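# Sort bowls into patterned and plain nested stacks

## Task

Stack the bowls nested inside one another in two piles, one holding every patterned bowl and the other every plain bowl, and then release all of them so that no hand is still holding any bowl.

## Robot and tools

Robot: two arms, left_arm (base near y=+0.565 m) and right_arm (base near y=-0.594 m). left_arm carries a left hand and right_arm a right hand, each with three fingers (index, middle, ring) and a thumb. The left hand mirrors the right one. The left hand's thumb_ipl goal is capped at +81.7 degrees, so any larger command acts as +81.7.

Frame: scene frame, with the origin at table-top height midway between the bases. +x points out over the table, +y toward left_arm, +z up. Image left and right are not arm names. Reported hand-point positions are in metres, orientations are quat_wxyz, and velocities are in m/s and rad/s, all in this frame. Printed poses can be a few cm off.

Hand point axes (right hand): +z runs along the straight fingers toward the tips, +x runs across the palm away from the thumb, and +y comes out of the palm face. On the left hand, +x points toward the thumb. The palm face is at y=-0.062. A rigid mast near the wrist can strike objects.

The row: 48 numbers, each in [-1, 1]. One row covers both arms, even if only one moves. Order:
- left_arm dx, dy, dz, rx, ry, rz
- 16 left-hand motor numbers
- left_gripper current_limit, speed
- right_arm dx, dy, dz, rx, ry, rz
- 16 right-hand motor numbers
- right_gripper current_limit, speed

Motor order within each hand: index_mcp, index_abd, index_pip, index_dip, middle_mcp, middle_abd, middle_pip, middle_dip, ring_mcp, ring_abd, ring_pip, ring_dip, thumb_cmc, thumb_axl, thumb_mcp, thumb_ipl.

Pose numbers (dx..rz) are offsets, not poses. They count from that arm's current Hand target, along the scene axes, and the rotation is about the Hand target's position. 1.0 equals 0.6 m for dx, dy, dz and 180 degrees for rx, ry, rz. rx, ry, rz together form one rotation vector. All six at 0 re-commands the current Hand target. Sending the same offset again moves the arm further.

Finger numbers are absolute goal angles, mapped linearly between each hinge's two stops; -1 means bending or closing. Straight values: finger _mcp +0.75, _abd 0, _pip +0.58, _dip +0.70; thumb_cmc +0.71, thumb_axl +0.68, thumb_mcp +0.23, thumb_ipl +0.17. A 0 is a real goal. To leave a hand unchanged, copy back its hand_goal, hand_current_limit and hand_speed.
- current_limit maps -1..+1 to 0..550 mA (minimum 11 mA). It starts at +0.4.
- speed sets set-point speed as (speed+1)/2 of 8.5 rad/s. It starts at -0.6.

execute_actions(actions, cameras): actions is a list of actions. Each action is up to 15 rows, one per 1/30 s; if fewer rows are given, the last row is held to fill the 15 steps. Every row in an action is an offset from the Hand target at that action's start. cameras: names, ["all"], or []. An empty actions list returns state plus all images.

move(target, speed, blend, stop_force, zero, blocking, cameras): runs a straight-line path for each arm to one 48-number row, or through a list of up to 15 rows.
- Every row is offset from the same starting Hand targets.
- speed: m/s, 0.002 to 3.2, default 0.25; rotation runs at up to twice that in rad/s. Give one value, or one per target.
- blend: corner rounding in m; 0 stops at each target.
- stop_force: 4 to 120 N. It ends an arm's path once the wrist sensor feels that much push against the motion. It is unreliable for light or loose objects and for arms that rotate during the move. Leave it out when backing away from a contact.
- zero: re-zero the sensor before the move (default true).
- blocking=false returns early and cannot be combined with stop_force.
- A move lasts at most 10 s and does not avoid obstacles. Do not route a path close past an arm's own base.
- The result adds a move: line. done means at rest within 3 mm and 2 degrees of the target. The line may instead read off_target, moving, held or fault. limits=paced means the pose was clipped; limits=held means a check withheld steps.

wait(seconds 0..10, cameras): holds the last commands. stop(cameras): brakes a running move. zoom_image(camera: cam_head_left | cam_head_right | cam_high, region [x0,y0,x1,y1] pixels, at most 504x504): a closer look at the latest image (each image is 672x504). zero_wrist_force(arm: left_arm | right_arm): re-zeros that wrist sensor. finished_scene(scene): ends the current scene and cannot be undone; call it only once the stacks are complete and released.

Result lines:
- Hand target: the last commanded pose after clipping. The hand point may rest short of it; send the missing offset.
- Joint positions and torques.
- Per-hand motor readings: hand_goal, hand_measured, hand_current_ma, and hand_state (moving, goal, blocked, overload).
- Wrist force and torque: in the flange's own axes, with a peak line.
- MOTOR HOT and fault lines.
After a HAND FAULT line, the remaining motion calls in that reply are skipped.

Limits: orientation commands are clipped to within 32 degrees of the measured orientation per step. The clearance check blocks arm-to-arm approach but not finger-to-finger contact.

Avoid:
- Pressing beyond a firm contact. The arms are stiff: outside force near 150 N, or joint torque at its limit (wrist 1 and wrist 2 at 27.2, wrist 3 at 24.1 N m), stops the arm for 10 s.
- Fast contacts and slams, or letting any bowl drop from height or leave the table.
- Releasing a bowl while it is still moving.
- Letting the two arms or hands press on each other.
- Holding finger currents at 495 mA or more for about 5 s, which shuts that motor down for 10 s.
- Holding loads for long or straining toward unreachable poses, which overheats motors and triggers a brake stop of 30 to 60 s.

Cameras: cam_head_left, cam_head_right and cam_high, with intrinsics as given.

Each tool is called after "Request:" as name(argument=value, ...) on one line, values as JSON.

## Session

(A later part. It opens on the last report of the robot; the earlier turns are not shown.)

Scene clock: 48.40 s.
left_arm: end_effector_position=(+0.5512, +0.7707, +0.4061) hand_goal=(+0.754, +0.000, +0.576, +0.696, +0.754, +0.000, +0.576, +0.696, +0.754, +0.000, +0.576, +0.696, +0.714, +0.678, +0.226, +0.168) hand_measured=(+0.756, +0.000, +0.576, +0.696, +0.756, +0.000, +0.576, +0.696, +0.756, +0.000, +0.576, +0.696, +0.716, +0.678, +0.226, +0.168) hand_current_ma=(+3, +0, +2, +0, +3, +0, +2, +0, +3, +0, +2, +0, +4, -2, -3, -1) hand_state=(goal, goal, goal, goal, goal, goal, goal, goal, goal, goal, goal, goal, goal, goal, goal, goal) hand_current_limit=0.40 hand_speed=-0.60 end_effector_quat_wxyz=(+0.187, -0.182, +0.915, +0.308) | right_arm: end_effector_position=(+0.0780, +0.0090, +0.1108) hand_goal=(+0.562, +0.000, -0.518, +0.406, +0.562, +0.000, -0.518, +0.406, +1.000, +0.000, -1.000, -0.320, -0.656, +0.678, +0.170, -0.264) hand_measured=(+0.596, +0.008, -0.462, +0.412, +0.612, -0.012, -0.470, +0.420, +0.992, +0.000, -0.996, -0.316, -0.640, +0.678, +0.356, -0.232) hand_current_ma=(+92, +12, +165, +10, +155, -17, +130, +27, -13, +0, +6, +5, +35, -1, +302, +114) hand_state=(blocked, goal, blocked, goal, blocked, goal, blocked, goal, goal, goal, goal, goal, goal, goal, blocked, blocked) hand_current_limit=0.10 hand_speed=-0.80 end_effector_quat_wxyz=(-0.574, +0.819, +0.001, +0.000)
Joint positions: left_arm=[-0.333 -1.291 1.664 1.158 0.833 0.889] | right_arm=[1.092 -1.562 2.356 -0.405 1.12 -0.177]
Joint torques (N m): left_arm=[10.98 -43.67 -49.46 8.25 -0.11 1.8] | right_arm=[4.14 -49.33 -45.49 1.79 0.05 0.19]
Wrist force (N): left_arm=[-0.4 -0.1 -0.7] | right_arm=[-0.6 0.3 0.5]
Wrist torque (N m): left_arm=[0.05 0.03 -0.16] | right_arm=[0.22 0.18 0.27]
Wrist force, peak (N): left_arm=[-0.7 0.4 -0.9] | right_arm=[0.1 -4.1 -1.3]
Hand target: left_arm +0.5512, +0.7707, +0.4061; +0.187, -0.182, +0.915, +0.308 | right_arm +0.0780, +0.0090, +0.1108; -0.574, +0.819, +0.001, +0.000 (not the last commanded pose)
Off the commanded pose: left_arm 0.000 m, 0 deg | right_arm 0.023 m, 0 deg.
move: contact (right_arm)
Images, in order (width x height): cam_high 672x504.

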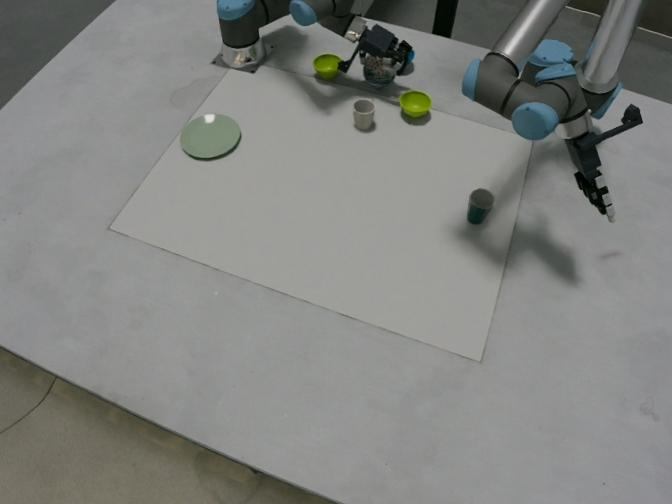

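Request:
move(target=[[0,0,0,0,0,0,0.754,0,0.576,0.696,0.754,0,0.576,0.696,0.754,0,0.576,0.696,0.714,0.678,0.226,0.168,0.4,-0.6,0,0,0.001,0,0,0,0.617,0,-0.38,0.406,0.628,0,-0.38,0.406,1.0,0,-1.0,-0.32,-0.657,0.678,0.4,-0.265,0.4,-0.9],[0,0,0,0,0,0,0.754,0,0.576,0.696,0.754,0,0.576,0.696,0.754,0,0.576,0.696,0.714,0.678,0.226,0.168,0.4,-0.6,0,0,0.05,0,0,0,0.617,0,-0.38,0.406,0.628,0,-0.38,0.406,1.0,0,-1.0,-0.32,-0.657,0.678,0.4,-0.265,0.4,-0.9]], speed=0.1, cameras=["cam_high"])

Request:
zoom_image(camera="cam_high", region=[344, 25, 414, 95])

Scene clock: 50.67 s.
left_arm: end_effector_position=(+0.5512, +0.7707, +0.4061) hand_goal=(+0.754, +0.000, +0.576, +0.696, +0.754, +0.000, +0.576, +0.696, +0.754, +0.000, +0.576, +0.696, +0.714, +0.678, +0.226, +0.168) hand_measured=(+0.756, +0.000, +0.576, +0.696, +0.756, +0.000, +0.576, +0.696, +0.756, +0.000, +0.576, +0.696, +0.716, +0.678, +0.226, +0.168) hand_current_ma=(+3, +0, +2, +0, +3, +0, +2, +0, +3, +0, +2, +0, +4, -2, -3, -1) hand_state=(goal, goal, goal, goal, goal, goal, goal, goal, goal, goal, goal, goal, goal, goal, goal, goal) hand_current_limit=0.40 hand_speed=-0.60 end_effector_quat_wxyz=(+0.187, -0.182, +0.915, +0.308) | right_arm: end_effector_position=(+0.0780, +0.0090, +0.1407) hand_goal=(+0.618, +0.000, -0.380, +0.406, +0.628, +0.000, -0.380, +0.406, +1.000, +0.000, -1.000, -0.320, -0.656, +0.678, +0.400, -0.264) hand_measured=(+0.614, +0.004, -0.376, +0.410, +0.620, -0.004, -0.382, +0.404, +0.992, +0.000, -0.996, -0.316, -0.652, +0.678, +0.394, -0.262) hand_current_ma=(-7, +4, +4, +4, -14, -3, -1, -1, -13, +0, +6, +5, +5, -1, -12, +3) hand_state=(goal, goal, goal, goal, goal, goal, goal, goal, goal, goal, goal, goal, goal, goal, goal, goal) hand_current_limit=0.40 hand_speed=-0.90 end_effector_quat_wxyz=(-0.574, +0.819, +0.001, +0.000)
Joint positions: left_arm=[-0.333 -1.291 1.664 1.158 0.833 0.889] | right_arm=[1.092 -1.608 2.329 -0.332 1.12 -0.177]
Joint torques (N m): left_arm=[9.39 -46.13 -50.36 7.97 -0.04 2.07] | right_arm=[-4.97 -47.11 -46.65 3 -1.41 -0.36]
Wrist force (N): left_arm=[-0.2 0.0 -0.3] | right_arm=[0.0 -1.1 0.3]
Wrist torque (N m): left_arm=[0.02 0.00 -0.14] | right_arm=[0.19 0.14 0.32]
Wrist force, peak (N): left_arm=[-0.4 0.0 -1.1] | right_arm=[-0.5 -2.8 -0.6]
Hand target: left_arm +0.5512, +0.7707, +0.4061; +0.187, -0.182, +0.915, +0.308 | right_arm +0.0780, +0.0090, +0.1408; -0.574, +0.819, +0.001, +0.000
Off the commanded pose: left_arm 0.000 m, 0 deg | right_arm 0.000 m, 0 deg.
move: done
Images, in order (width x height): cam_high 672x504.

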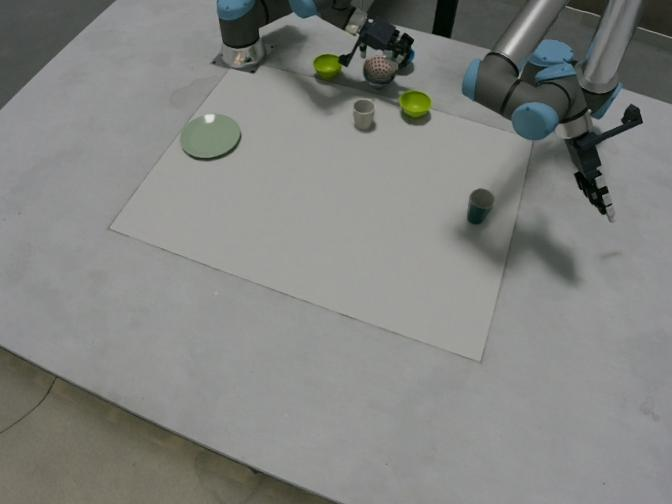

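Scaled by 7.200.

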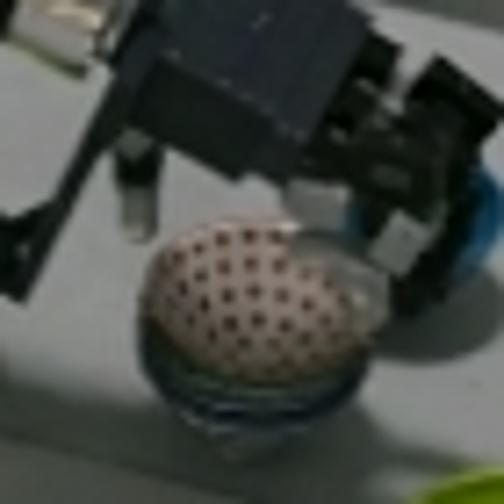

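Request:
move(target=[[0,0,0,0,0,0,0.754,0,0.576,0.696,0.754,0,0.576,0.696,0.754,0,0.576,0.696,0.714,0.678,0.226,0.168,0.4,-0.6,0,0,0.0653,0,0,0,0.685,0,0.066,0.261,0.685,0,0.066,0.261,1.0,0,-1.0,-0.32,-0.657,0.678,0.506,-0.373,0.4,-0.6],[0,0,0,0,0,0,0.754,0,0.576,0.696,0.754,0,0.576,0.696,0.754,0,0.576,0.696,0.714,0.678,0.226,0.168,0.4,-0.6,0.0517,-0.3708,0.0653,0,0,-0.3333,0.685,0,0.066,0.261,0.685,0,0.066,0.261,1.0,0,-1.0,-0.32,-0.657,0.678,0.506,-0.373,0.4,-0.6],[0,0,0,0,0,0,0.754,0,0.576,0.696,0.754,0,0.576,0.696,0.754,0,0.576,0.696,0.714,0.678,0.226,0.168,0.4,-0.6,0.0517,-0.3708,-0.043,0,0,-0.3333,0.685,0,0.066,0.261,0.685,0,0.066,0.261,1.0,0,-1.0,-0.32,-0.657,0.678,0.506,-0.373,0.4,-0.6]], speed=0.35, blend=0.02, cameras=["cam_high","cam_head_left"])

Request:
zoom_image(camera="cam_high", region=[344, 25, 414, 95])

Request:
zoom_image(camera="cam_high", region=[290, 20, 370, 100])

Scene clock: 54.10 s.
left_arm: end_effector_position=(+0.5512, +0.7707, +0.4061) hand_goal=(+0.754, +0.000, +0.576, +0.696, +0.754, +0.000, +0.576, +0.696, +0.754, +0.000, +0.576, +0.696, +0.714, +0.678, +0.226, +0.168) hand_measured=(+0.756, +0.000, +0.576, +0.696, +0.756, +0.000, +0.576, +0.696, +0.756, +0.000, +0.576, +0.696, +0.716, +0.678, +0.226, +0.168) hand_current_ma=(+3, +0, +2, +0, +3, +0, +2, +0, +3, +0, +2, +0, +4, -2, -3, -1) hand_state=(goal, goal, goal, goal, goal, goal, goal, goal, goal, goal, goal, goal, goal, goal, goal, goal) hand_current_limit=0.40 hand_speed=-0.60 end_effector_quat_wxyz=(+0.187, -0.182, +0.915, +0.308) | right_arm: end_effector_position=(+0.1090, -0.2136, +0.1151) hand_goal=(+0.686, +0.000, +0.066, +0.262, +0.686, +0.000, +0.066, +0.262, +1.000, +0.000, -1.000, -0.320, -0.656, +0.678, +0.506, -0.372) hand_measured=(+0.668, +0.002, +0.060, +0.264, +0.668, -0.002, +0.062, +0.266, +0.992, +0.000, -0.996, -0.316, -0.654, +0.678, +0.500, -0.370) hand_current_ma=(-39, +2, -8, +3, -40, -3, -6, +4, -13, +0, +5, +5, +2, -1, -12, +3) hand_state=(goal, goal, goal, goal, goal, goal, goal, goal, goal, goal, goal, goal, goal, goal, goal, goal) hand_current_limit=0.40 hand_speed=-0.60 end_effector_quat_wxyz=(-0.497, +0.710, -0.409, +0.287)
Joint positions: left_arm=[-0.333 -1.291 1.664 1.158 0.833 0.889] | right_arm=[1.449 -1.742 2.523 -0.24 2.417 0.423]
Joint torques (N m): left_arm=[8.51 -45.28 -49.44 7.48 -0.12 1.7] | right_arm=[11.55 -5.09 -19.08 -1.31 3.45 2.74]
Wrist force (N): left_arm=[-0.6 0.2 -0.6] | right_arm=[-0.3 -0.9 -0.8]
Wrist torque (N m): left_arm=[0.09 0.05 -0.18] | right_arm=[0.28 0.20 0.28]
Wrist force, peak (N): left_arm=[-0.5 0.5 -0.9] | right_arm=[-0.6 -3.2 -1.0]
Hand target: left_arm +0.5512, +0.7707, +0.4061; +0.187, -0.182, +0.915, +0.308 | right_arm +0.1090, -0.2135, +0.1150; -0.497, +0.710, -0.409, +0.287
Off the commanded pose: left_arm 0.000 m, 0 deg | right_arm 0.000 m, 0 deg.
move: done; blend cut to 0.0196 m at target 1
Images, in order (width x height): cam_head_left 672x504, cam_high 672x504.

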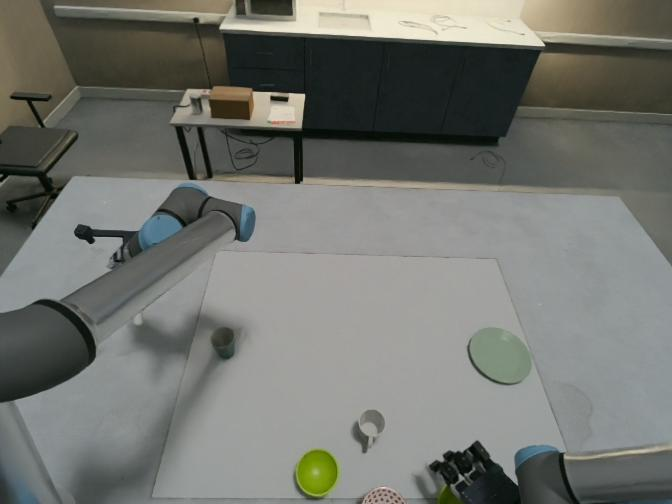

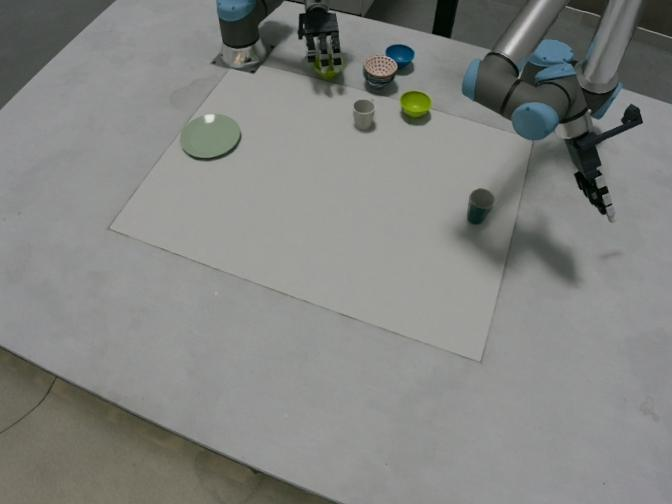

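Scaled by 7.200.

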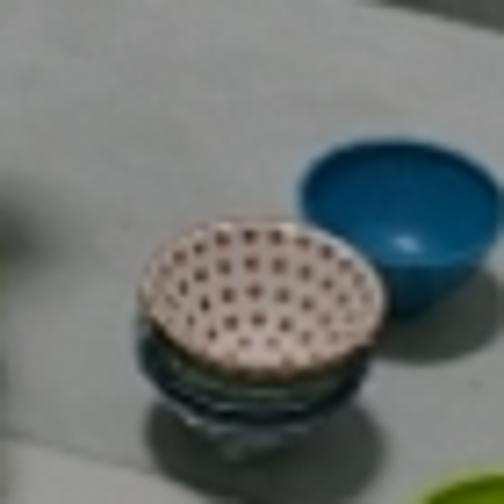

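Scaled by 6.300.

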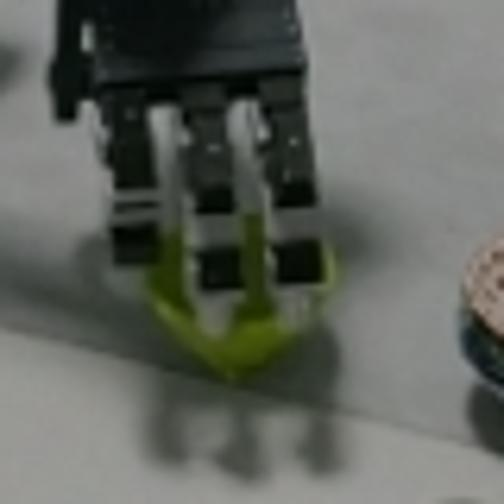

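Request:
move(target=[0,0,0,0,0,0,0.754,0,0.576,0.696,0.754,0,0.576,0.696,0.754,0,0.576,0.696,0.714,0.678,0.226,0.168,0.4,-0.6,-0.01,-0.005,-0.085,0,0,0,0.685,0,0.066,0.261,0.685,0,0.066,0.261,1.0,0,-1.0,-0.32,-0.657,0.678,0.506,-0.373,0.4,-0.6], speed=0.12, stop_force=5)

Request:
execute_actions(actions=[[[0,0,0,0,0,0,0.754,0,0.576,0.696,0.754,0,0.576,0.696,0.754,0,0.576,0.696,0.714,0.678,0.226,0.168,0.4,-0.6,0,0,0,0,0,0,0.562,0,-0.518,0.406,0.562,0,-0.518,0.406,1.0,0,-1.0,-0.32,-0.657,0.678,0.169,-0.265,0.1,-0.8]],[[0,0,0,0,0,0,0.754,0,0.576,0.696,0.754,0,0.576,0.696,0.754,0,0.576,0.696,0.714,0.678,0.226,0.168,0.4,-0.6,0,0,0,0,0,0,0.562,0,-0.518,0.406,0.562,0,-0.518,0.406,1.0,0,-1.0,-0.32,-0.657,0.678,0.169,-0.265,0.2,-0.8]]], cameras=["cam_high","cam_head_left"])

Request:
zoom_image(camera="cam_high", region=[290, 20, 370, 100])

Scene clock: 56.23 s.
left_arm: end_effector_position=(+0.5512, +0.7707, +0.4061) hand_goal=(+0.754, +0.000, +0.576, +0.696, +0.754, +0.000, +0.576, +0.696, +0.754, +0.000, +0.576, +0.696, +0.714, +0.678, +0.226, +0.168) hand_measured=(+0.756, +0.000, +0.576, +0.696, +0.756, +0.000, +0.576, +0.696, +0.756, +0.000, +0.576, +0.696, +0.716, +0.678, +0.226, +0.168) hand_current_ma=(+3, +0, +2, +0, +3, +0, +2, +0, +3, +0, +2, +0, +4, -2, -3, -1) hand_state=(goal, goal, goal, goal, goal, goal, goal, goal, goal, goal, goal, goal, goal, goal, goal, goal) hand_current_limit=0.40 hand_speed=-0.60 end_effector_quat_wxyz=(+0.187, -0.182, +0.915, +0.308) | right_arm: end_effector_position=(+0.1030, -0.2165, +0.0640) hand_goal=(+0.686, +0.000, +0.066, +0.262, +0.686, +0.000, +0.066, +0.262, +1.000, +0.000, -1.000, -0.320, -0.656, +0.678, +0.506, -0.372) hand_measured=(+0.668, +0.002, +0.060, +0.264, +0.668, -0.002, +0.062, +0.266, +0.992, +0.000, -0.996, -0.316, -0.654, +0.678, +0.500, -0.370) hand_current_ma=(-39, +2, -8, +3, -40, -3, -6, +4, -13, +0, +5, +5, +2, -1, -12, +3) hand_state=(goal, goal, goal, goal, goal, goal, goal, goal, goal, goal, goal, goal, goal, goal, goal, goal) hand_current_limit=0.40 hand_speed=-0.60 end_effector_quat_wxyz=(-0.497, +0.710, -0.409, +0.287)
Joint positions: left_arm=[-0.333 -1.291 1.664 1.158 0.833 0.889] | right_arm=[1.473 -1.623 2.566 -0.387 2.438 0.442]
Joint torques (N m): left_arm=[9.11 -44.28 -49.7 7.83 -0.35 1.6] | right_arm=[9.85 -8.23 -13.76 -1.25 3.67 2.89]
Wrist force (N): left_arm=[0.2 0.2 -0.7] | right_arm=[-0.3 -1.0 0.0]
Wrist torque (N m): left_arm=[0.08 -0.04 -0.11] | right_arm=[0.16 0.12 0.25]
Wrist force, peak (N): left_arm=[0.4 0.5 -1.0] | right_arm=[-0.2 -1.9 -0.7]
Hand target: left_arm +0.5512, +0.7707, +0.4061; +0.187, -0.182, +0.915, +0.308 | right_arm +0.1030, -0.2165, +0.0640; -0.497, +0.710, -0.409, +0.287
Off the commanded pose: left_arm 0.000 m, 0 deg | right_arm 0.000 m, 0 deg.
move: done

Scene clock: 57.43 s.
left_arm: end_effector_position=(+0.5512, +0.7707, +0.4061) hand_goal=(+0.754, +0.000, +0.576, +0.696, +0.754, +0.000, +0.576, +0.696, +0.754, +0.000, +0.576, +0.696, +0.714, +0.678, +0.226, +0.168) hand_measured=(+0.756, +0.000, +0.576, +0.696, +0.756, +0.000, +0.576, +0.696, +0.756, +0.000, +0.576, +0.696, +0.716, +0.678, +0.226, +0.168) hand_current_ma=(+3, +0, +2, +0, +3, +0, +2, +0, +3, +0, +2, +0, +4, -2, -3, -1) hand_state=(goal, goal, goal, goal, goal, goal, goal, goal, goal, goal, goal, goal, goal, goal, goal, goal) hand_current_limit=0.40 hand_speed=-0.60 end_effector_quat_wxyz=(+0.187, -0.182, +0.915, +0.308) | right_arm: end_effector_position=(+0.1030, -0.2165, +0.0640) hand_goal=(+0.562, +0.000, -0.518, +0.406, +0.562, +0.000, -0.518, +0.406, +1.000, +0.000, -1.000, -0.320, -0.656, +0.678, +0.170, -0.264) hand_measured=(+0.606, +0.002, -0.364, +0.422, +0.618, -0.010, -0.424, +0.430, +0.992, +0.000, -0.996, -0.316, -0.648, +0.678, +0.326, -0.234) hand_current_ma=(+126, +3, +330, +32, +172, -14, +315, +52, -13, +0, +5, +5, +12, -1, +330, +108) hand_state=(blocked, goal, blocked, goal, blocked, goal, blocked, blocked, goal, goal, goal, goal, goal, goal, blocked, blocked) hand_current_limit=0.20 hand_speed=-0.80 end_effector_quat_wxyz=(-0.497, +0.710, -0.409, +0.287)
Joint positions: left_arm=[-0.333 -1.291 1.664 1.158 0.833 0.889] | right_arm=[1.473 -1.623 2.566 -0.387 2.438 0.442]
Joint torques (N m): left_arm=[8.62 -45.32 -49.92 7.96 -0.11 1.82] | right_arm=[10.38 -9.12 -14.23 -0.91 3.32 2.74]
Wrist force (N): left_arm=[0.0 0.5 -0.6] | right_arm=[-0.1 -0.1 0.4]
Wrist torque (N m): left_arm=[0.12 -0.01 -0.14] | right_arm=[0.22 0.08 0.28]
Wrist force, peak (N): left_arm=[-0.3 0.4 -0.9] | right_arm=[0.0 -1.2 0.0]
Hand target: left_arm +0.5512, +0.7707, +0.4061; +0.187, -0.182, +0.915, +0.308 | right_arm +0.1030, -0.2165, +0.0640; -0.497, +0.710, -0.409, +0.287
Off the commanded pose: left_arm 0.000 m, 0 deg | right_arm 0.000 m, 0 deg.
Step readings (end_effector_position of left_arm | right_arm):
0: (+0.5512, +0.7707, +0.4061) | (+0.1030, -0.2165, +0.0640)
1: (+0.5512, +0.7707, +0.4061) | (+0.1030, -0.2165, +0.0640)
2: (+0.5512, +0.7707, +0.4061) | (+0.1030, -0.2165, +0.0640)
4: (+0.5512, +0.7707, +0.4061) | (+0.1030, -0.2165, +0.0640)
8: (+0.5512, +0.7707, +0.4061) | (+0.1030, -0.2165, +0.0640)
15: (+0.5512, +0.7707, +0.4061) | (+0.1030, -0.2165, +0.0640)
16: (+0.5512, +0.7707, +0.4061) | (+0.1030, -0.2165, +0.0640)
17: (+0.5512, +0.7707, +0.4061) | (+0.1030, -0.2165, +0.0640)
19: (+0.5512, +0.7707, +0.4061) | (+0.1030, -0.2165, +0.0640)
23: (+0.5512, +0.7707, +0.4061) | (+0.1030, -0.2165, +0.0640)
30: (+0.5512, +0.7707, +0.4061) | (+0.1030, -0.2165, +0.0640)
Images, in order (width x height): cam_head_left 672x504, cam_high 672x504.

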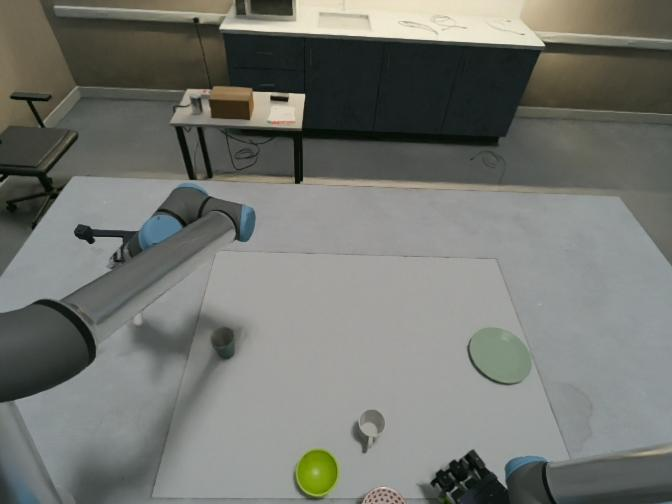

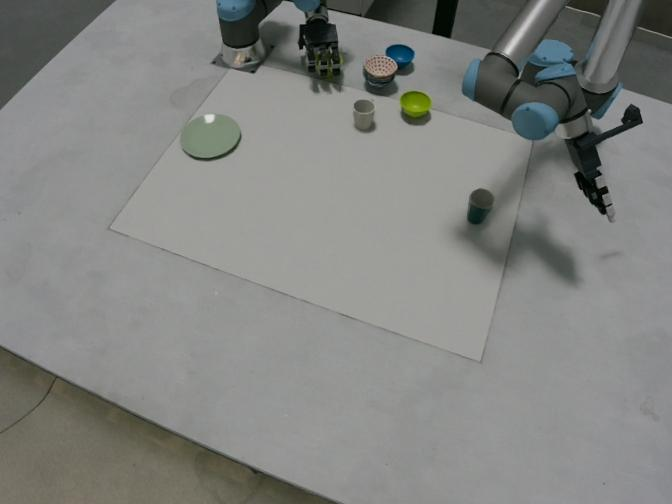

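Scaled by 6.300.

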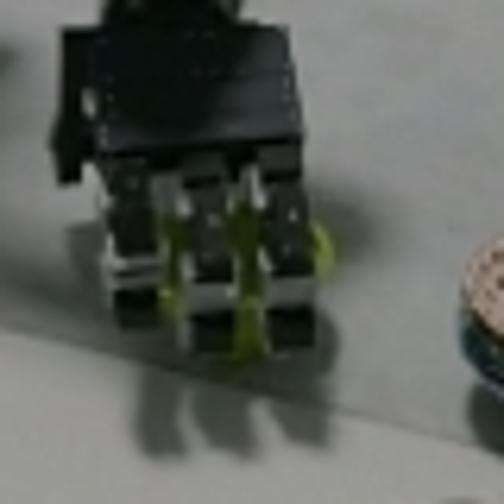

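Request:
move(target=[[0,0,0,0,0,0,0.754,0,0.576,0.696,0.754,0,0.576,0.696,0.754,0,0.576,0.696,0.714,0.678,0.226,0.168,0.4,-0.6,0,0,0.2267,0,0,0,0.562,0,-0.518,0.406,0.562,0,-0.518,0.406,1.0,0,-1.0,-0.32,-0.657,0.678,0.169,-0.265,0.2,-0.8],[0,0,0,0,0,0,0.754,0,0.576,0.696,0.754,0,0.576,0.696,0.754,0,0.576,0.696,0.714,0.678,0.226,0.168,0.4,-0.6,0.1477,0.6492,0.2267,0,0,0.16667,0.562,0,-0.518,0.406,0.562,0,-0.518,0.406,1.0,0,-1.0,-0.32,-0.657,0.678,0.169,-0.265,0.2,-0.8],[0,0,0,0,0,0,0.754,0,0.576,0.696,0.754,0,0.576,0.696,0.754,0,0.576,0.696,0.714,0.678,0.226,0.168,0.4,-0.6,0.1477,0.6492,0.11,0,0,0.16667,0.562,0,-0.518,0.406,0.562,0,-0.518,0.406,1.0,0,-1.0,-0.32,-0.657,0.678,0.169,-0.265,0.2,-0.8]], speed=0.35, blend=0.03, cameras=["cam_high","cam_head_left"])

Request:
zoom_image(camera="cam_high", region=[376, 60, 456, 140])

Request:
zoom_image(camera="cam_head_left", region=[270, 404, 390, 504])

Scene clock: 60.90 s.
left_arm: end_effector_position=(+0.5512, +0.7707, +0.4061) hand_goal=(+0.754, +0.000, +0.576, +0.696, +0.754, +0.000, +0.576, +0.696, +0.754, +0.000, +0.576, +0.696, +0.714, +0.678, +0.226, +0.168) hand_measured=(+0.756, +0.000, +0.576, +0.696, +0.756, +0.000, +0.576, +0.696, +0.756, +0.000, +0.576, +0.696, +0.716, +0.678, +0.226, +0.168) hand_current_ma=(+3, +0, +2, +0, +3, +0, +2, +0, +3, +0, +2, +0, +4, -2, -3, -1) hand_state=(goal, goal, goal, goal, goal, goal, goal, goal, goal, goal, goal, goal, goal, goal, goal, goal) hand_current_limit=0.40 hand_speed=-0.60 end_effector_quat_wxyz=(+0.187, -0.182, +0.915, +0.308) | right_arm: end_effector_position=(+0.1917, +0.1729, +0.1302) hand_goal=(+0.562, +0.000, -0.518, +0.406, +0.562, +0.000, -0.518, +0.406, +1.000, +0.000, -1.000, -0.320, -0.656, +0.678, +0.170, -0.264) hand_measured=(+0.608, +0.002, -0.370, +0.422, +0.618, -0.010, -0.430, +0.430, +0.992, +0.000, -0.996, -0.316, -0.648, +0.678, +0.328, -0.234) hand_current_ma=(+133, +3, +330, +33, +176, -14, +296, +53, -13, +0, +5, +5, +15, -1, +330, +108) hand_state=(blocked, goal, blocked, goal, blocked, goal, blocked, blocked, goal, goal, goal, goal, goal, goal, blocked, blocked) hand_current_limit=0.20 hand_speed=-0.80 end_effector_quat_wxyz=(-0.554, +0.791, -0.211, +0.148)
Joint positions: left_arm=[-0.333 -1.291 1.664 1.158 0.833 0.889] | right_arm=[1.231 -1.312 2.008 -0.342 1.74 0.062]
Joint torques (N m): left_arm=[9.88 -43.11 -49.56 7.64 -0.3 1.87] | right_arm=[11.16 -46.29 -48.48 -3.76 -2.87 -1.65]
Wrist force (N): left_arm=[-0.3 0.1 -0.3] | right_arm=[-0.1 -0.6 0.4]
Wrist torque (N m): left_arm=[0.04 0.03 -0.15] | right_arm=[0.18 0.17 0.43]
Wrist force, peak (N): left_arm=[-0.3 0.8 -1.2] | right_arm=[2.0 -1.7 -2.0]
Hand target: left_arm +0.5512, +0.7707, +0.4061; +0.187, -0.182, +0.915, +0.308 | right_arm +0.1917, +0.1730, +0.1300; -0.554, +0.791, -0.211, +0.148
Off the commanded pose: left_arm 0.000 m, 0 deg | right_arm 0.000 m, 0 deg.
move: done
Images, in order (width x height): cam_head_left 672x504, cam_high 672x504.

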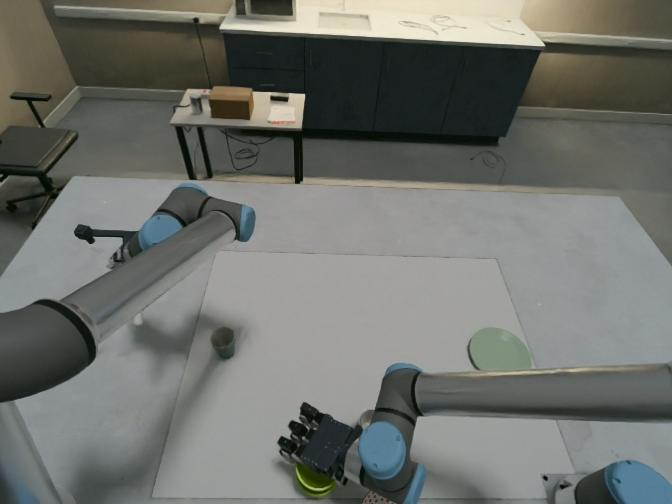

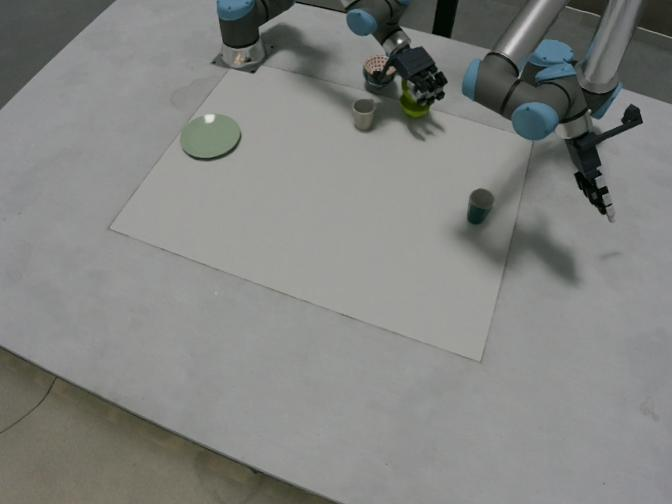

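Scaled by 6.300.

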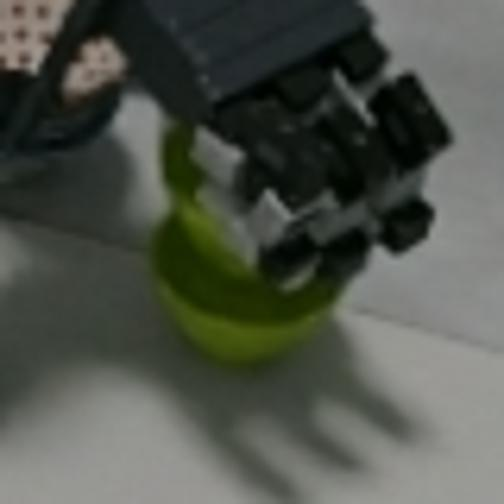

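Scaled by 4.200.

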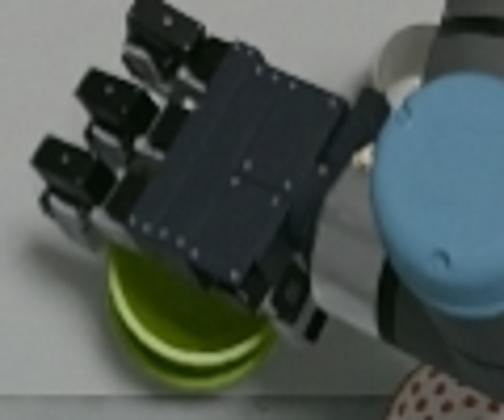

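Request:
move(target=[0,0,0,0,0,0,0.754,0,0.576,0.696,0.754,0,0.576,0.696,0.754,0,0.576,0.696,0.714,0.678,0.226,0.168,0.4,-0.6,-0.0033,0.005,-0.0433,0,0,0,0.562,0,-0.518,0.406,0.562,0,-0.518,0.406,1.0,0,-1.0,-0.32,-0.657,0.678,0.169,-0.265,0.2,-0.8], speed=0.15)

Request:
move(target=[0,0,0,0,0,0,0.754,0,0.576,0.696,0.754,0,0.576,0.696,0.754,0,0.576,0.696,0.714,0.678,0.226,0.168,0.4,-0.6,0,0,-0.06,0,0,0,0.562,0,-0.518,0.406,0.562,0,-0.518,0.406,1.0,0,-1.0,-0.32,-0.657,0.678,0.169,-0.265,0.2,-0.8], speed=0.05, stop_force=4, cameras=["cam_high","cam_head_left"])

Request:
zoom_image(camera="cam_high", region=[376, 60, 456, 140])

Request:
zoom_image(camera="cam_head_left", region=[270, 404, 390, 504])

Scene clock: 62.47 s.
left_arm: end_effector_position=(+0.5512, +0.7707, +0.4061) hand_goal=(+0.754, +0.000, +0.576, +0.696, +0.754, +0.000, +0.576, +0.696, +0.754, +0.000, +0.576, +0.696, +0.714, +0.678, +0.226, +0.168) hand_measured=(+0.756, +0.000, +0.576, +0.696, +0.756, +0.000, +0.576, +0.696, +0.756, +0.000, +0.576, +0.696, +0.716, +0.678, +0.226, +0.168) hand_current_ma=(+3, +0, +2, +0, +3, +0, +2, +0, +3, +0, +2, +0, +4, -2, -3, -1) hand_state=(goal, goal, goal, goal, goal, goal, goal, goal, goal, goal, goal, goal, goal, goal, goal, goal) hand_current_limit=0.40 hand_speed=-0.60 end_effector_quat_wxyz=(+0.187, -0.182, +0.915, +0.308) | right_arm: end_effector_position=(+0.1897, +0.1760, +0.1042) hand_goal=(+0.562, +0.000, -0.518, +0.406, +0.562, +0.000, -0.518, +0.406, +1.000, +0.000, -1.000, -0.320, -0.656, +0.678, +0.170, -0.264) hand_measured=(+0.608, +0.002, -0.370, +0.422, +0.618, -0.010, -0.430, +0.430, +0.992, +0.000, -0.996, -0.316, -0.648, +0.678, +0.328, -0.234) hand_current_ma=(+133, +3, +330, +33, +176, -14, +296, +53, -13, +0, +5, +5, +15, -1, +330, +108) hand_state=(blocked, goal, blocked, goal, blocked, goal, blocked, blocked, goal, goal, goal, goal, goal, goal, blocked, blocked) hand_current_limit=0.20 hand_speed=-0.80 end_effector_quat_wxyz=(-0.554, +0.791, -0.211, +0.148)
Joint positions: left_arm=[-0.333 -1.291 1.664 1.158 0.833 0.889] | right_arm=[1.236 -1.277 2.02 -0.388 1.745 0.063]
Joint torques (N m): left_arm=[8.26 -46.03 -49.58 7.56 -0.41 2.09] | right_arm=[10.93 -49.49 -21.79 -3.39 0.9 1.84]
Wrist force (N): left_arm=[0.6 0.3 -0.5] | right_arm=[-0.5 -0.5 0.0]
Wrist torque (N m): left_arm=[0.09 -0.09 -0.08] | right_arm=[0.23 0.24 0.38]
Wrist force, peak (N): left_arm=[-0.5 0.2 -1.1] | right_arm=[-0.1 -1.2 0.2]
Hand target: left_arm +0.5512, +0.7707, +0.4061; +0.187, -0.182, +0.915, +0.308 | right_arm +0.1897, +0.1760, +0.1040; -0.554, +0.791, -0.211, +0.148
Off the commanded pose: left_arm 0.000 m, 0 deg | right_arm 0.000 m, 0 deg.
move: done

Scene clock: 64.00 s.
left_arm: end_effector_position=(+0.5512, +0.7707, +0.4061) hand_goal=(+0.754, +0.000, +0.576, +0.696, +0.754, +0.000, +0.576, +0.696, +0.754, +0.000, +0.576, +0.696, +0.714, +0.678, +0.226, +0.168) hand_measured=(+0.756, +0.000, +0.576, +0.696, +0.756, +0.000, +0.576, +0.696, +0.756, +0.000, +0.576, +0.696, +0.716, +0.678, +0.226, +0.168) hand_current_ma=(+3, +0, +2, +0, +3, +0, +2, +0, +3, +0, +2, +0, +4, -2, -3, -1) hand_state=(goal, goal, goal, goal, goal, goal, goal, goal, goal, goal, goal, goal, goal, goal, goal, goal) hand_current_limit=0.40 hand_speed=-0.60 end_effector_quat_wxyz=(+0.187, -0.182, +0.915, +0.308) | right_arm: end_effector_position=(+0.1897, +0.1760, +0.0939) hand_goal=(+0.562, +0.000, -0.518, +0.406, +0.562, +0.000, -0.518, +0.406, +1.000, +0.000, -1.000, -0.320, -0.656, +0.678, +0.170, -0.264) hand_measured=(+0.620, +0.002, -0.408, +0.422, +0.626, -0.010, -0.456, +0.430, +0.992, +0.000, -0.996, -0.316, -0.650, +0.678, +0.344, -0.234) hand_current_ma=(+184, +3, +330, +34, +212, -14, +187, +52, -13, +0, +5, +5, +9, +0, +330, +108) hand_state=(blocked, goal, blocked, goal, blocked, goal, blocked, blocked, goal, goal, goal, goal, goal, goal, blocked, blocked) hand_current_limit=0.20 hand_speed=-0.80 end_effector_quat_wxyz=(-0.554, +0.791, -0.211, +0.148)
Joint positions: left_arm=[-0.333 -1.291 1.664 1.158 0.833 0.889] | right_arm=[1.236 -1.264 2.026 -0.408 1.745 0.063]
Joint torques (N m): left_arm=[7.48 -45.11 -50.39 7.88 -0.51 1.74] | right_arm=[9.28 -78.26 -46.47 1.72 0.93 1.62]
Wrist force (N): left_arm=[0.0 0.5 -0.6] | right_arm=[-0.3 -0.3 -0.2]
Wrist torque (N m): left_arm=[0.11 -0.03 -0.13] | right_arm=[0.26 0.22 0.42]
Wrist force, peak (N): left_arm=[-0.7 0.5 -0.9] | right_arm=[0.6 -9.4 -3.0]
Hand target: left_arm +0.5512, +0.7707, +0.4061; +0.187, -0.182, +0.915, +0.308 | right_arm +0.1897, +0.1760, +0.0939; -0.554, +0.791, -0.211, +0.148 (not the last commanded pose)
Off the commanded pose: left_arm 0.000 m, 0 deg | right_arm 0.026 m, 0 deg.
move: contact (right_arm)
Images, in order (width x height): cam_head_left 672x504, cam_high 672x504.

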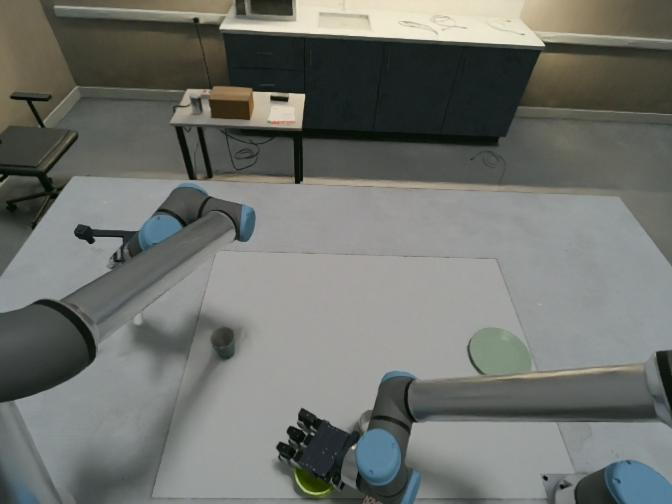

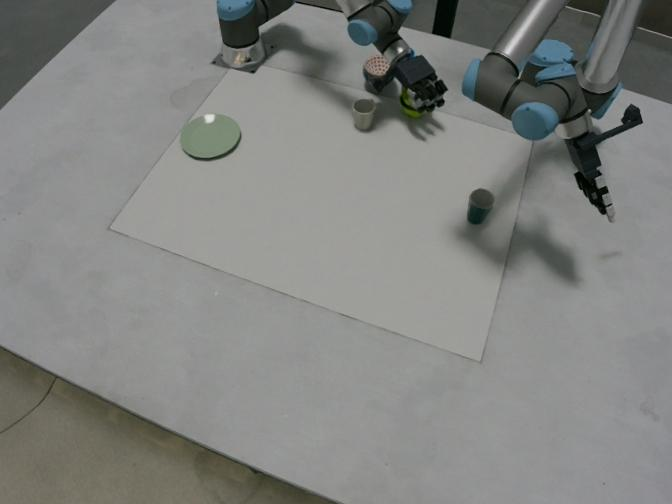

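Scaled by 6.300.

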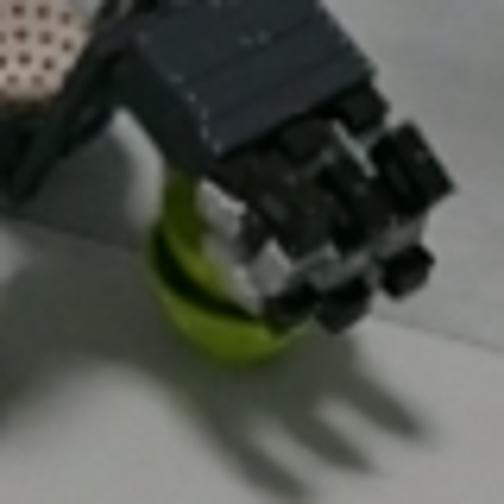

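Scaled by 4.200.

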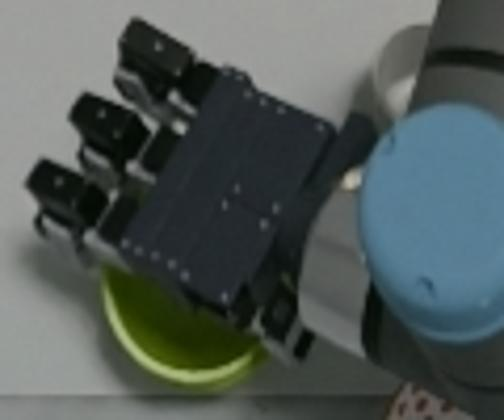

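Request:
move(target=[0,0,0,0,0,0,0.754,0,0.576,0.696,0.754,0,0.576,0.696,0.754,0,0.576,0.696,0.714,0.678,0.226,0.168,0.4,-0.6,0.0067,-0.0033,0.0133,0,0,0,0.562,0,-0.518,0.406,0.562,0,-0.518,0.406,1.0,0,-1.0,-0.32,-0.657,0.678,0.169,-0.265,0.2,-0.8], speed=0.1)

Request:
move(target=[0,0,0,0,0,0,0.754,0,0.576,0.696,0.754,0,0.576,0.696,0.754,0,0.576,0.696,0.714,0.678,0.226,0.168,0.4,-0.6,0,0,-0.05,0,0,0,0.562,0,-0.518,0.406,0.562,0,-0.518,0.406,1.0,0,-1.0,-0.32,-0.657,0.678,0.169,-0.265,0.2,-0.8], speed=0.04, stop_force=4, cameras=["cam_high","cam_head_left"])

Request:
zoom_image(camera="cam_high", region=[386, 75, 446, 125])

Request:
zoom_image(camera="cam_head_left", region=[270, 404, 390, 504])

Scene clock: 65.50 s.
left_arm: end_effector_position=(+0.5512, +0.7707, +0.4061) hand_goal=(+0.754, +0.000, +0.576, +0.696, +0.754, +0.000, +0.576, +0.696, +0.754, +0.000, +0.576, +0.696, +0.714, +0.678, +0.226, +0.168) hand_measured=(+0.756, +0.000, +0.576, +0.696, +0.756, +0.000, +0.576, +0.696, +0.756, +0.000, +0.576, +0.696, +0.716, +0.678, +0.226, +0.168) hand_current_ma=(+3, +0, +2, +0, +3, +0, +2, +0, +3, +0, +2, +0, +4, -2, -3, -1) hand_state=(goal, goal, goal, goal, goal, goal, goal, goal, goal, goal, goal, goal, goal, goal, goal, goal) hand_current_limit=0.40 hand_speed=-0.60 end_effector_quat_wxyz=(+0.187, -0.182, +0.915, +0.308) | right_arm: end_effector_position=(+0.1936, +0.1740, +0.1017) hand_goal=(+0.562, +0.000, -0.518, +0.406, +0.562, +0.000, -0.518, +0.406, +1.000, +0.000, -1.000, -0.320, -0.656, +0.678, +0.170, -0.264) hand_measured=(+0.620, +0.002, -0.408, +0.422, +0.626, -0.010, -0.456, +0.430, +0.992, +0.000, -0.996, -0.316, -0.650, +0.678, +0.344, -0.234) hand_current_ma=(+184, +3, +330, +34, +212, -14, +187, +52, -13, +0, +5, +5, +9, +0, +330, +108) hand_state=(blocked, goal, blocked, goal, blocked, goal, blocked, blocked, goal, goal, goal, goal, goal, goal, blocked, blocked) hand_current_limit=0.20 hand_speed=-0.80 end_effector_quat_wxyz=(-0.554, +0.791, -0.211, +0.148)
Joint positions: left_arm=[-0.333 -1.291 1.664 1.158 0.833 0.889] | right_arm=[1.228 -1.277 2.025 -0.395 1.738 0.061]
Joint torques (N m): left_arm=[7.28 -45.24 -48.94 7.56 -0.15 1.43] | right_arm=[-5.94 -76.72 -46.96 2.19 -2.87 -1.72]
Wrist force (N): left_arm=[-0.1 0.4 -1.1] | right_arm=[-0.3 -0.5 -0.3]
Wrist torque (N m): left_arm=[0.15 -0.02 -0.14] | right_arm=[0.24 0.22 0.41]
Wrist force, peak (N): left_arm=[-0.6 0.5 -0.9] | right_arm=[-0.2 -1.0 0.2]
Hand target: left_arm +0.5512, +0.7707, +0.4061; +0.187, -0.182, +0.915, +0.308 | right_arm +0.1937, +0.1740, +0.1019; -0.554, +0.791, -0.211, +0.148
Off the commanded pose: left_arm 0.000 m, 0 deg | right_arm 0.000 m, 0 deg.
move: done

Scene clock: 67.03 s.
left_arm: end_effector_position=(+0.5512, +0.7707, +0.4061) hand_goal=(+0.754, +0.000, +0.576, +0.696, +0.754, +0.000, +0.576, +0.696, +0.754, +0.000, +0.576, +0.696, +0.714, +0.678, +0.226, +0.168) hand_measured=(+0.756, +0.000, +0.576, +0.696, +0.756, +0.000, +0.576, +0.696, +0.756, +0.000, +0.576, +0.696, +0.716, +0.678, +0.226, +0.168) hand_current_ma=(+3, +0, +2, +0, +3, +0, +2, +0, +3, +0, +2, +0, +4, -2, -3, -1) hand_state=(goal, goal, goal, goal, goal, goal, goal, goal, goal, goal, goal, goal, goal, goal, goal, goal) hand_current_limit=0.40 hand_speed=-0.60 end_effector_quat_wxyz=(+0.187, -0.182, +0.915, +0.308) | right_arm: end_effector_position=(+0.1937, +0.1740, +0.0929) hand_goal=(+0.562, +0.000, -0.518, +0.406, +0.562, +0.000, -0.518, +0.406, +1.000, +0.000, -1.000, -0.320, -0.656, +0.678, +0.170, -0.264) hand_measured=(+0.634, +0.002, -0.438, +0.424, +0.626, -0.010, -0.464, +0.428, +0.992, +0.000, -0.996, -0.316, -0.654, +0.678, +0.350, -0.234) hand_current_ma=(+245, +3, +258, +35, +212, -14, +158, +50, -13, +0, +5, +5, +3, +0, +330, +108) hand_state=(blocked, goal, blocked, goal, blocked, goal, blocked, blocked, goal, goal, goal, goal, goal, goal, blocked, blocked) hand_current_limit=0.20 hand_speed=-0.80 end_effector_quat_wxyz=(-0.554, +0.791, -0.211, +0.148)
Joint positions: left_arm=[-0.333 -1.291 1.664 1.158 0.833 0.889] | right_arm=[1.228 -1.266 2.03 -0.411 1.737 0.061]
Joint torques (N m): left_arm=[7.62 -44.21 -49.52 7.65 -0.13 1.74] | right_arm=[5.13 -77.93 -46.55 1.58 -1.73 -1.35]
Wrist force (N): left_arm=[-0.2 0.3 -0.7] | right_arm=[-0.1 -0.3 -0.1]
Wrist torque (N m): left_arm=[0.10 0.01 -0.15] | right_arm=[0.26 0.20 0.43]
Wrist force, peak (N): left_arm=[-0.7 0.4 -1.3] | right_arm=[0.2 -10.1 -3.7]
Hand target: left_arm +0.5512, +0.7707, +0.4061; +0.187, -0.182, +0.915, +0.308 | right_arm +0.1937, +0.1740, +0.0929; -0.554, +0.791, -0.211, +0.148 (not the last commanded pose)
Off the commanded pose: left_arm 0.000 m, 0 deg | right_arm 0.021 m, 0 deg.
move: contact (right_arm)
Images, in order (width x height): cam_head_left 672x504, cam_high 672x504.

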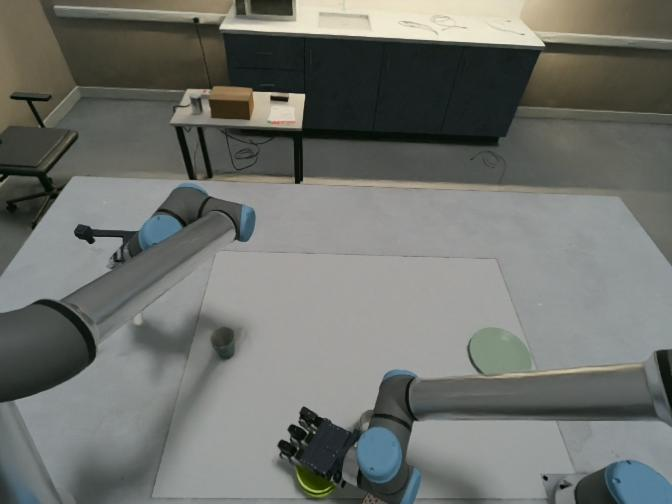

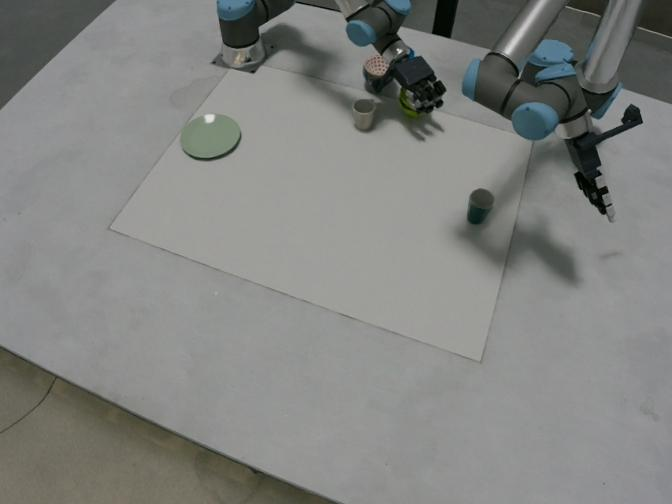

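Scaled by 8.400.

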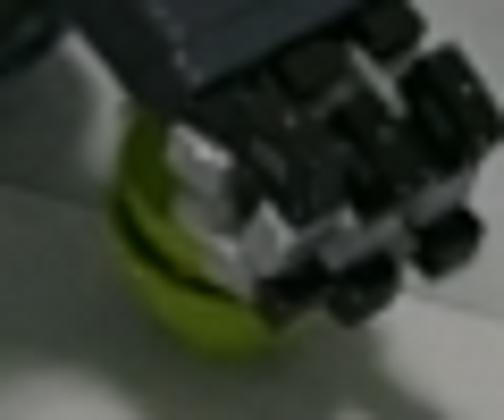

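Scaled by 4.200.

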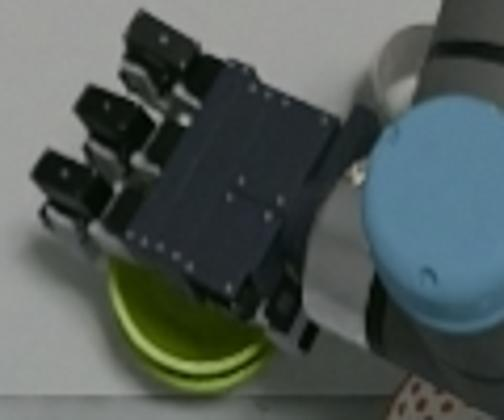

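Request:
move(target=[[0,0,0,0,0,0,0.754,0,0.576,0.696,0.754,0,0.576,0.696,0.754,0,0.576,0.696,0.714,0.678,0.226,0.168,0.4,-0.6,0,0,0.001,0,0,0,0.64,0,-0.36,0.406,0.635,0,-0.38,0.406,1.0,0,-1.0,-0.32,-0.657,0.678,0.39,-0.265,0.4,-0.92],[0,0,0,0,0,0,0.754,0,0.576,0.696,0.754,0,0.576,0.696,0.754,0,0.576,0.696,0.714,0.678,0.226,0.168,0.4,-0.6,0,0,0.04,0,0,0,0.64,0,-0.36,0.406,0.635,0,-0.38,0.406,1.0,0,-1.0,-0.32,-0.657,0.678,0.39,-0.265,0.4,-0.9]], speed=0.1, cameras=["cam_high","cam_head_left"])

Request:
zoom_image(camera="cam_high", region=[386, 75, 446, 125])

Request:
zoom_image(camera="cam_head_left", region=[270, 404, 390, 504])

Scene clock: 69.63 s.
left_arm: end_effector_position=(+0.5512, +0.7707, +0.4061) hand_goal=(+0.754, +0.000, +0.576, +0.696, +0.754, +0.000, +0.576, +0.696, +0.754, +0.000, +0.576, +0.696, +0.714, +0.678, +0.226, +0.168) hand_measured=(+0.756, +0.000, +0.576, +0.696, +0.756, +0.000, +0.576, +0.696, +0.756, +0.000, +0.576, +0.696, +0.716, +0.678, +0.226, +0.168) hand_current_ma=(+3, +0, +2, +0, +3, +0, +2, +0, +3, +0, +2, +0, +4, -2, -3, -1) hand_state=(goal, goal, goal, goal, goal, goal, goal, goal, goal, goal, goal, goal, goal, goal, goal, goal) hand_current_limit=0.40 hand_speed=-0.60 end_effector_quat_wxyz=(+0.187, -0.182, +0.915, +0.308) | right_arm: end_effector_position=(+0.1937, +0.1740, +0.1169) hand_goal=(+0.640, +0.000, -0.360, +0.406, +0.636, +0.000, -0.380, +0.406, +1.000, +0.000, -1.000, -0.320, -0.656, +0.678, +0.390, -0.264) hand_measured=(+0.634, +0.002, -0.364, +0.410, +0.630, -0.004, -0.382, +0.410, +0.992, +0.000, -0.996, -0.316, -0.654, +0.678, +0.390, -0.262) hand_current_ma=(-9, +3, -4, +4, -9, -4, -3, +5, -13, +0, +5, +5, +1, +0, +0, +4) hand_state=(goal, goal, goal, goal, goal, goal, goal, goal, goal, goal, goal, goal, goal, goal, goal, goal) hand_current_limit=0.40 hand_speed=-0.90 end_effector_quat_wxyz=(-0.554, +0.791, -0.211, +0.148)
Joint positions: left_arm=[-0.333 -1.291 1.664 1.158 0.833 0.889] | right_arm=[1.228 -1.295 2.015 -0.366 1.737 0.061]
Joint torques (N m): left_arm=[6.62 -44.74 -49.84 7.6 -0.13 1.87] | right_arm=[-0.61 -76.04 -47.95 2.08 0.67 -1.1]
Wrist force (N): left_arm=[-0.2 0.5 -0.4] | right_arm=[0.0 -0.9 0.0]
Wrist torque (N m): left_arm=[0.10 0.01 -0.15] | right_arm=[0.23 0.16 0.43]
Wrist force, peak (N): left_arm=[-0.1 0.8 -1.0] | right_arm=[-0.4 -1.7 0.2]
Hand target: left_arm +0.5512, +0.7707, +0.4061; +0.187, -0.182, +0.915, +0.308 | right_arm +0.1937, +0.1740, +0.1169; -0.554, +0.791, -0.211, +0.148
Off the commanded pose: left_arm 0.000 m, 0 deg | right_arm 0.000 m, 0 deg.
move: done
Images, in order (width x height): cam_head_left 672x504, cam_high 672x504.

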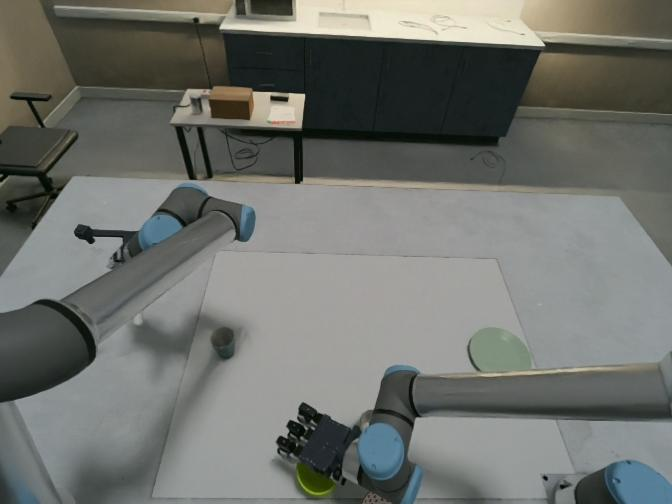

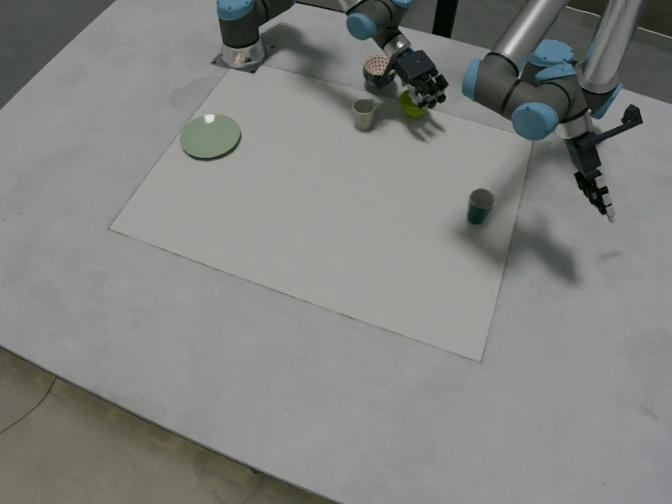

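Scaled by 8.400.

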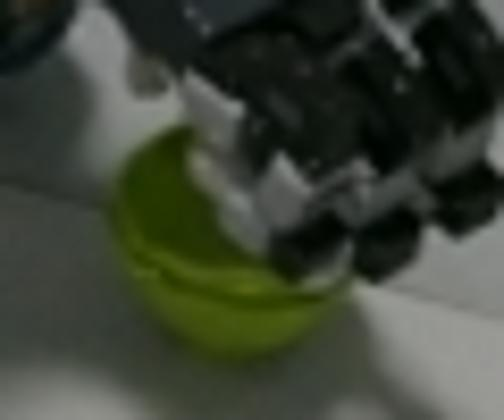

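Scaled by 4.200.

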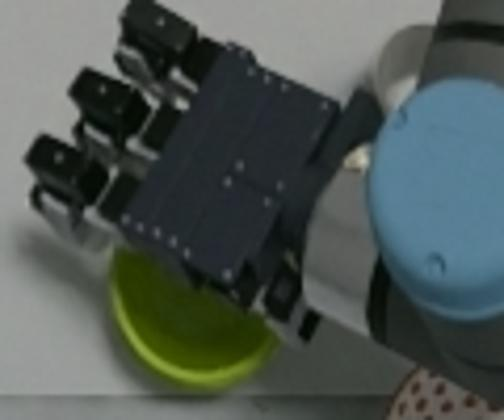

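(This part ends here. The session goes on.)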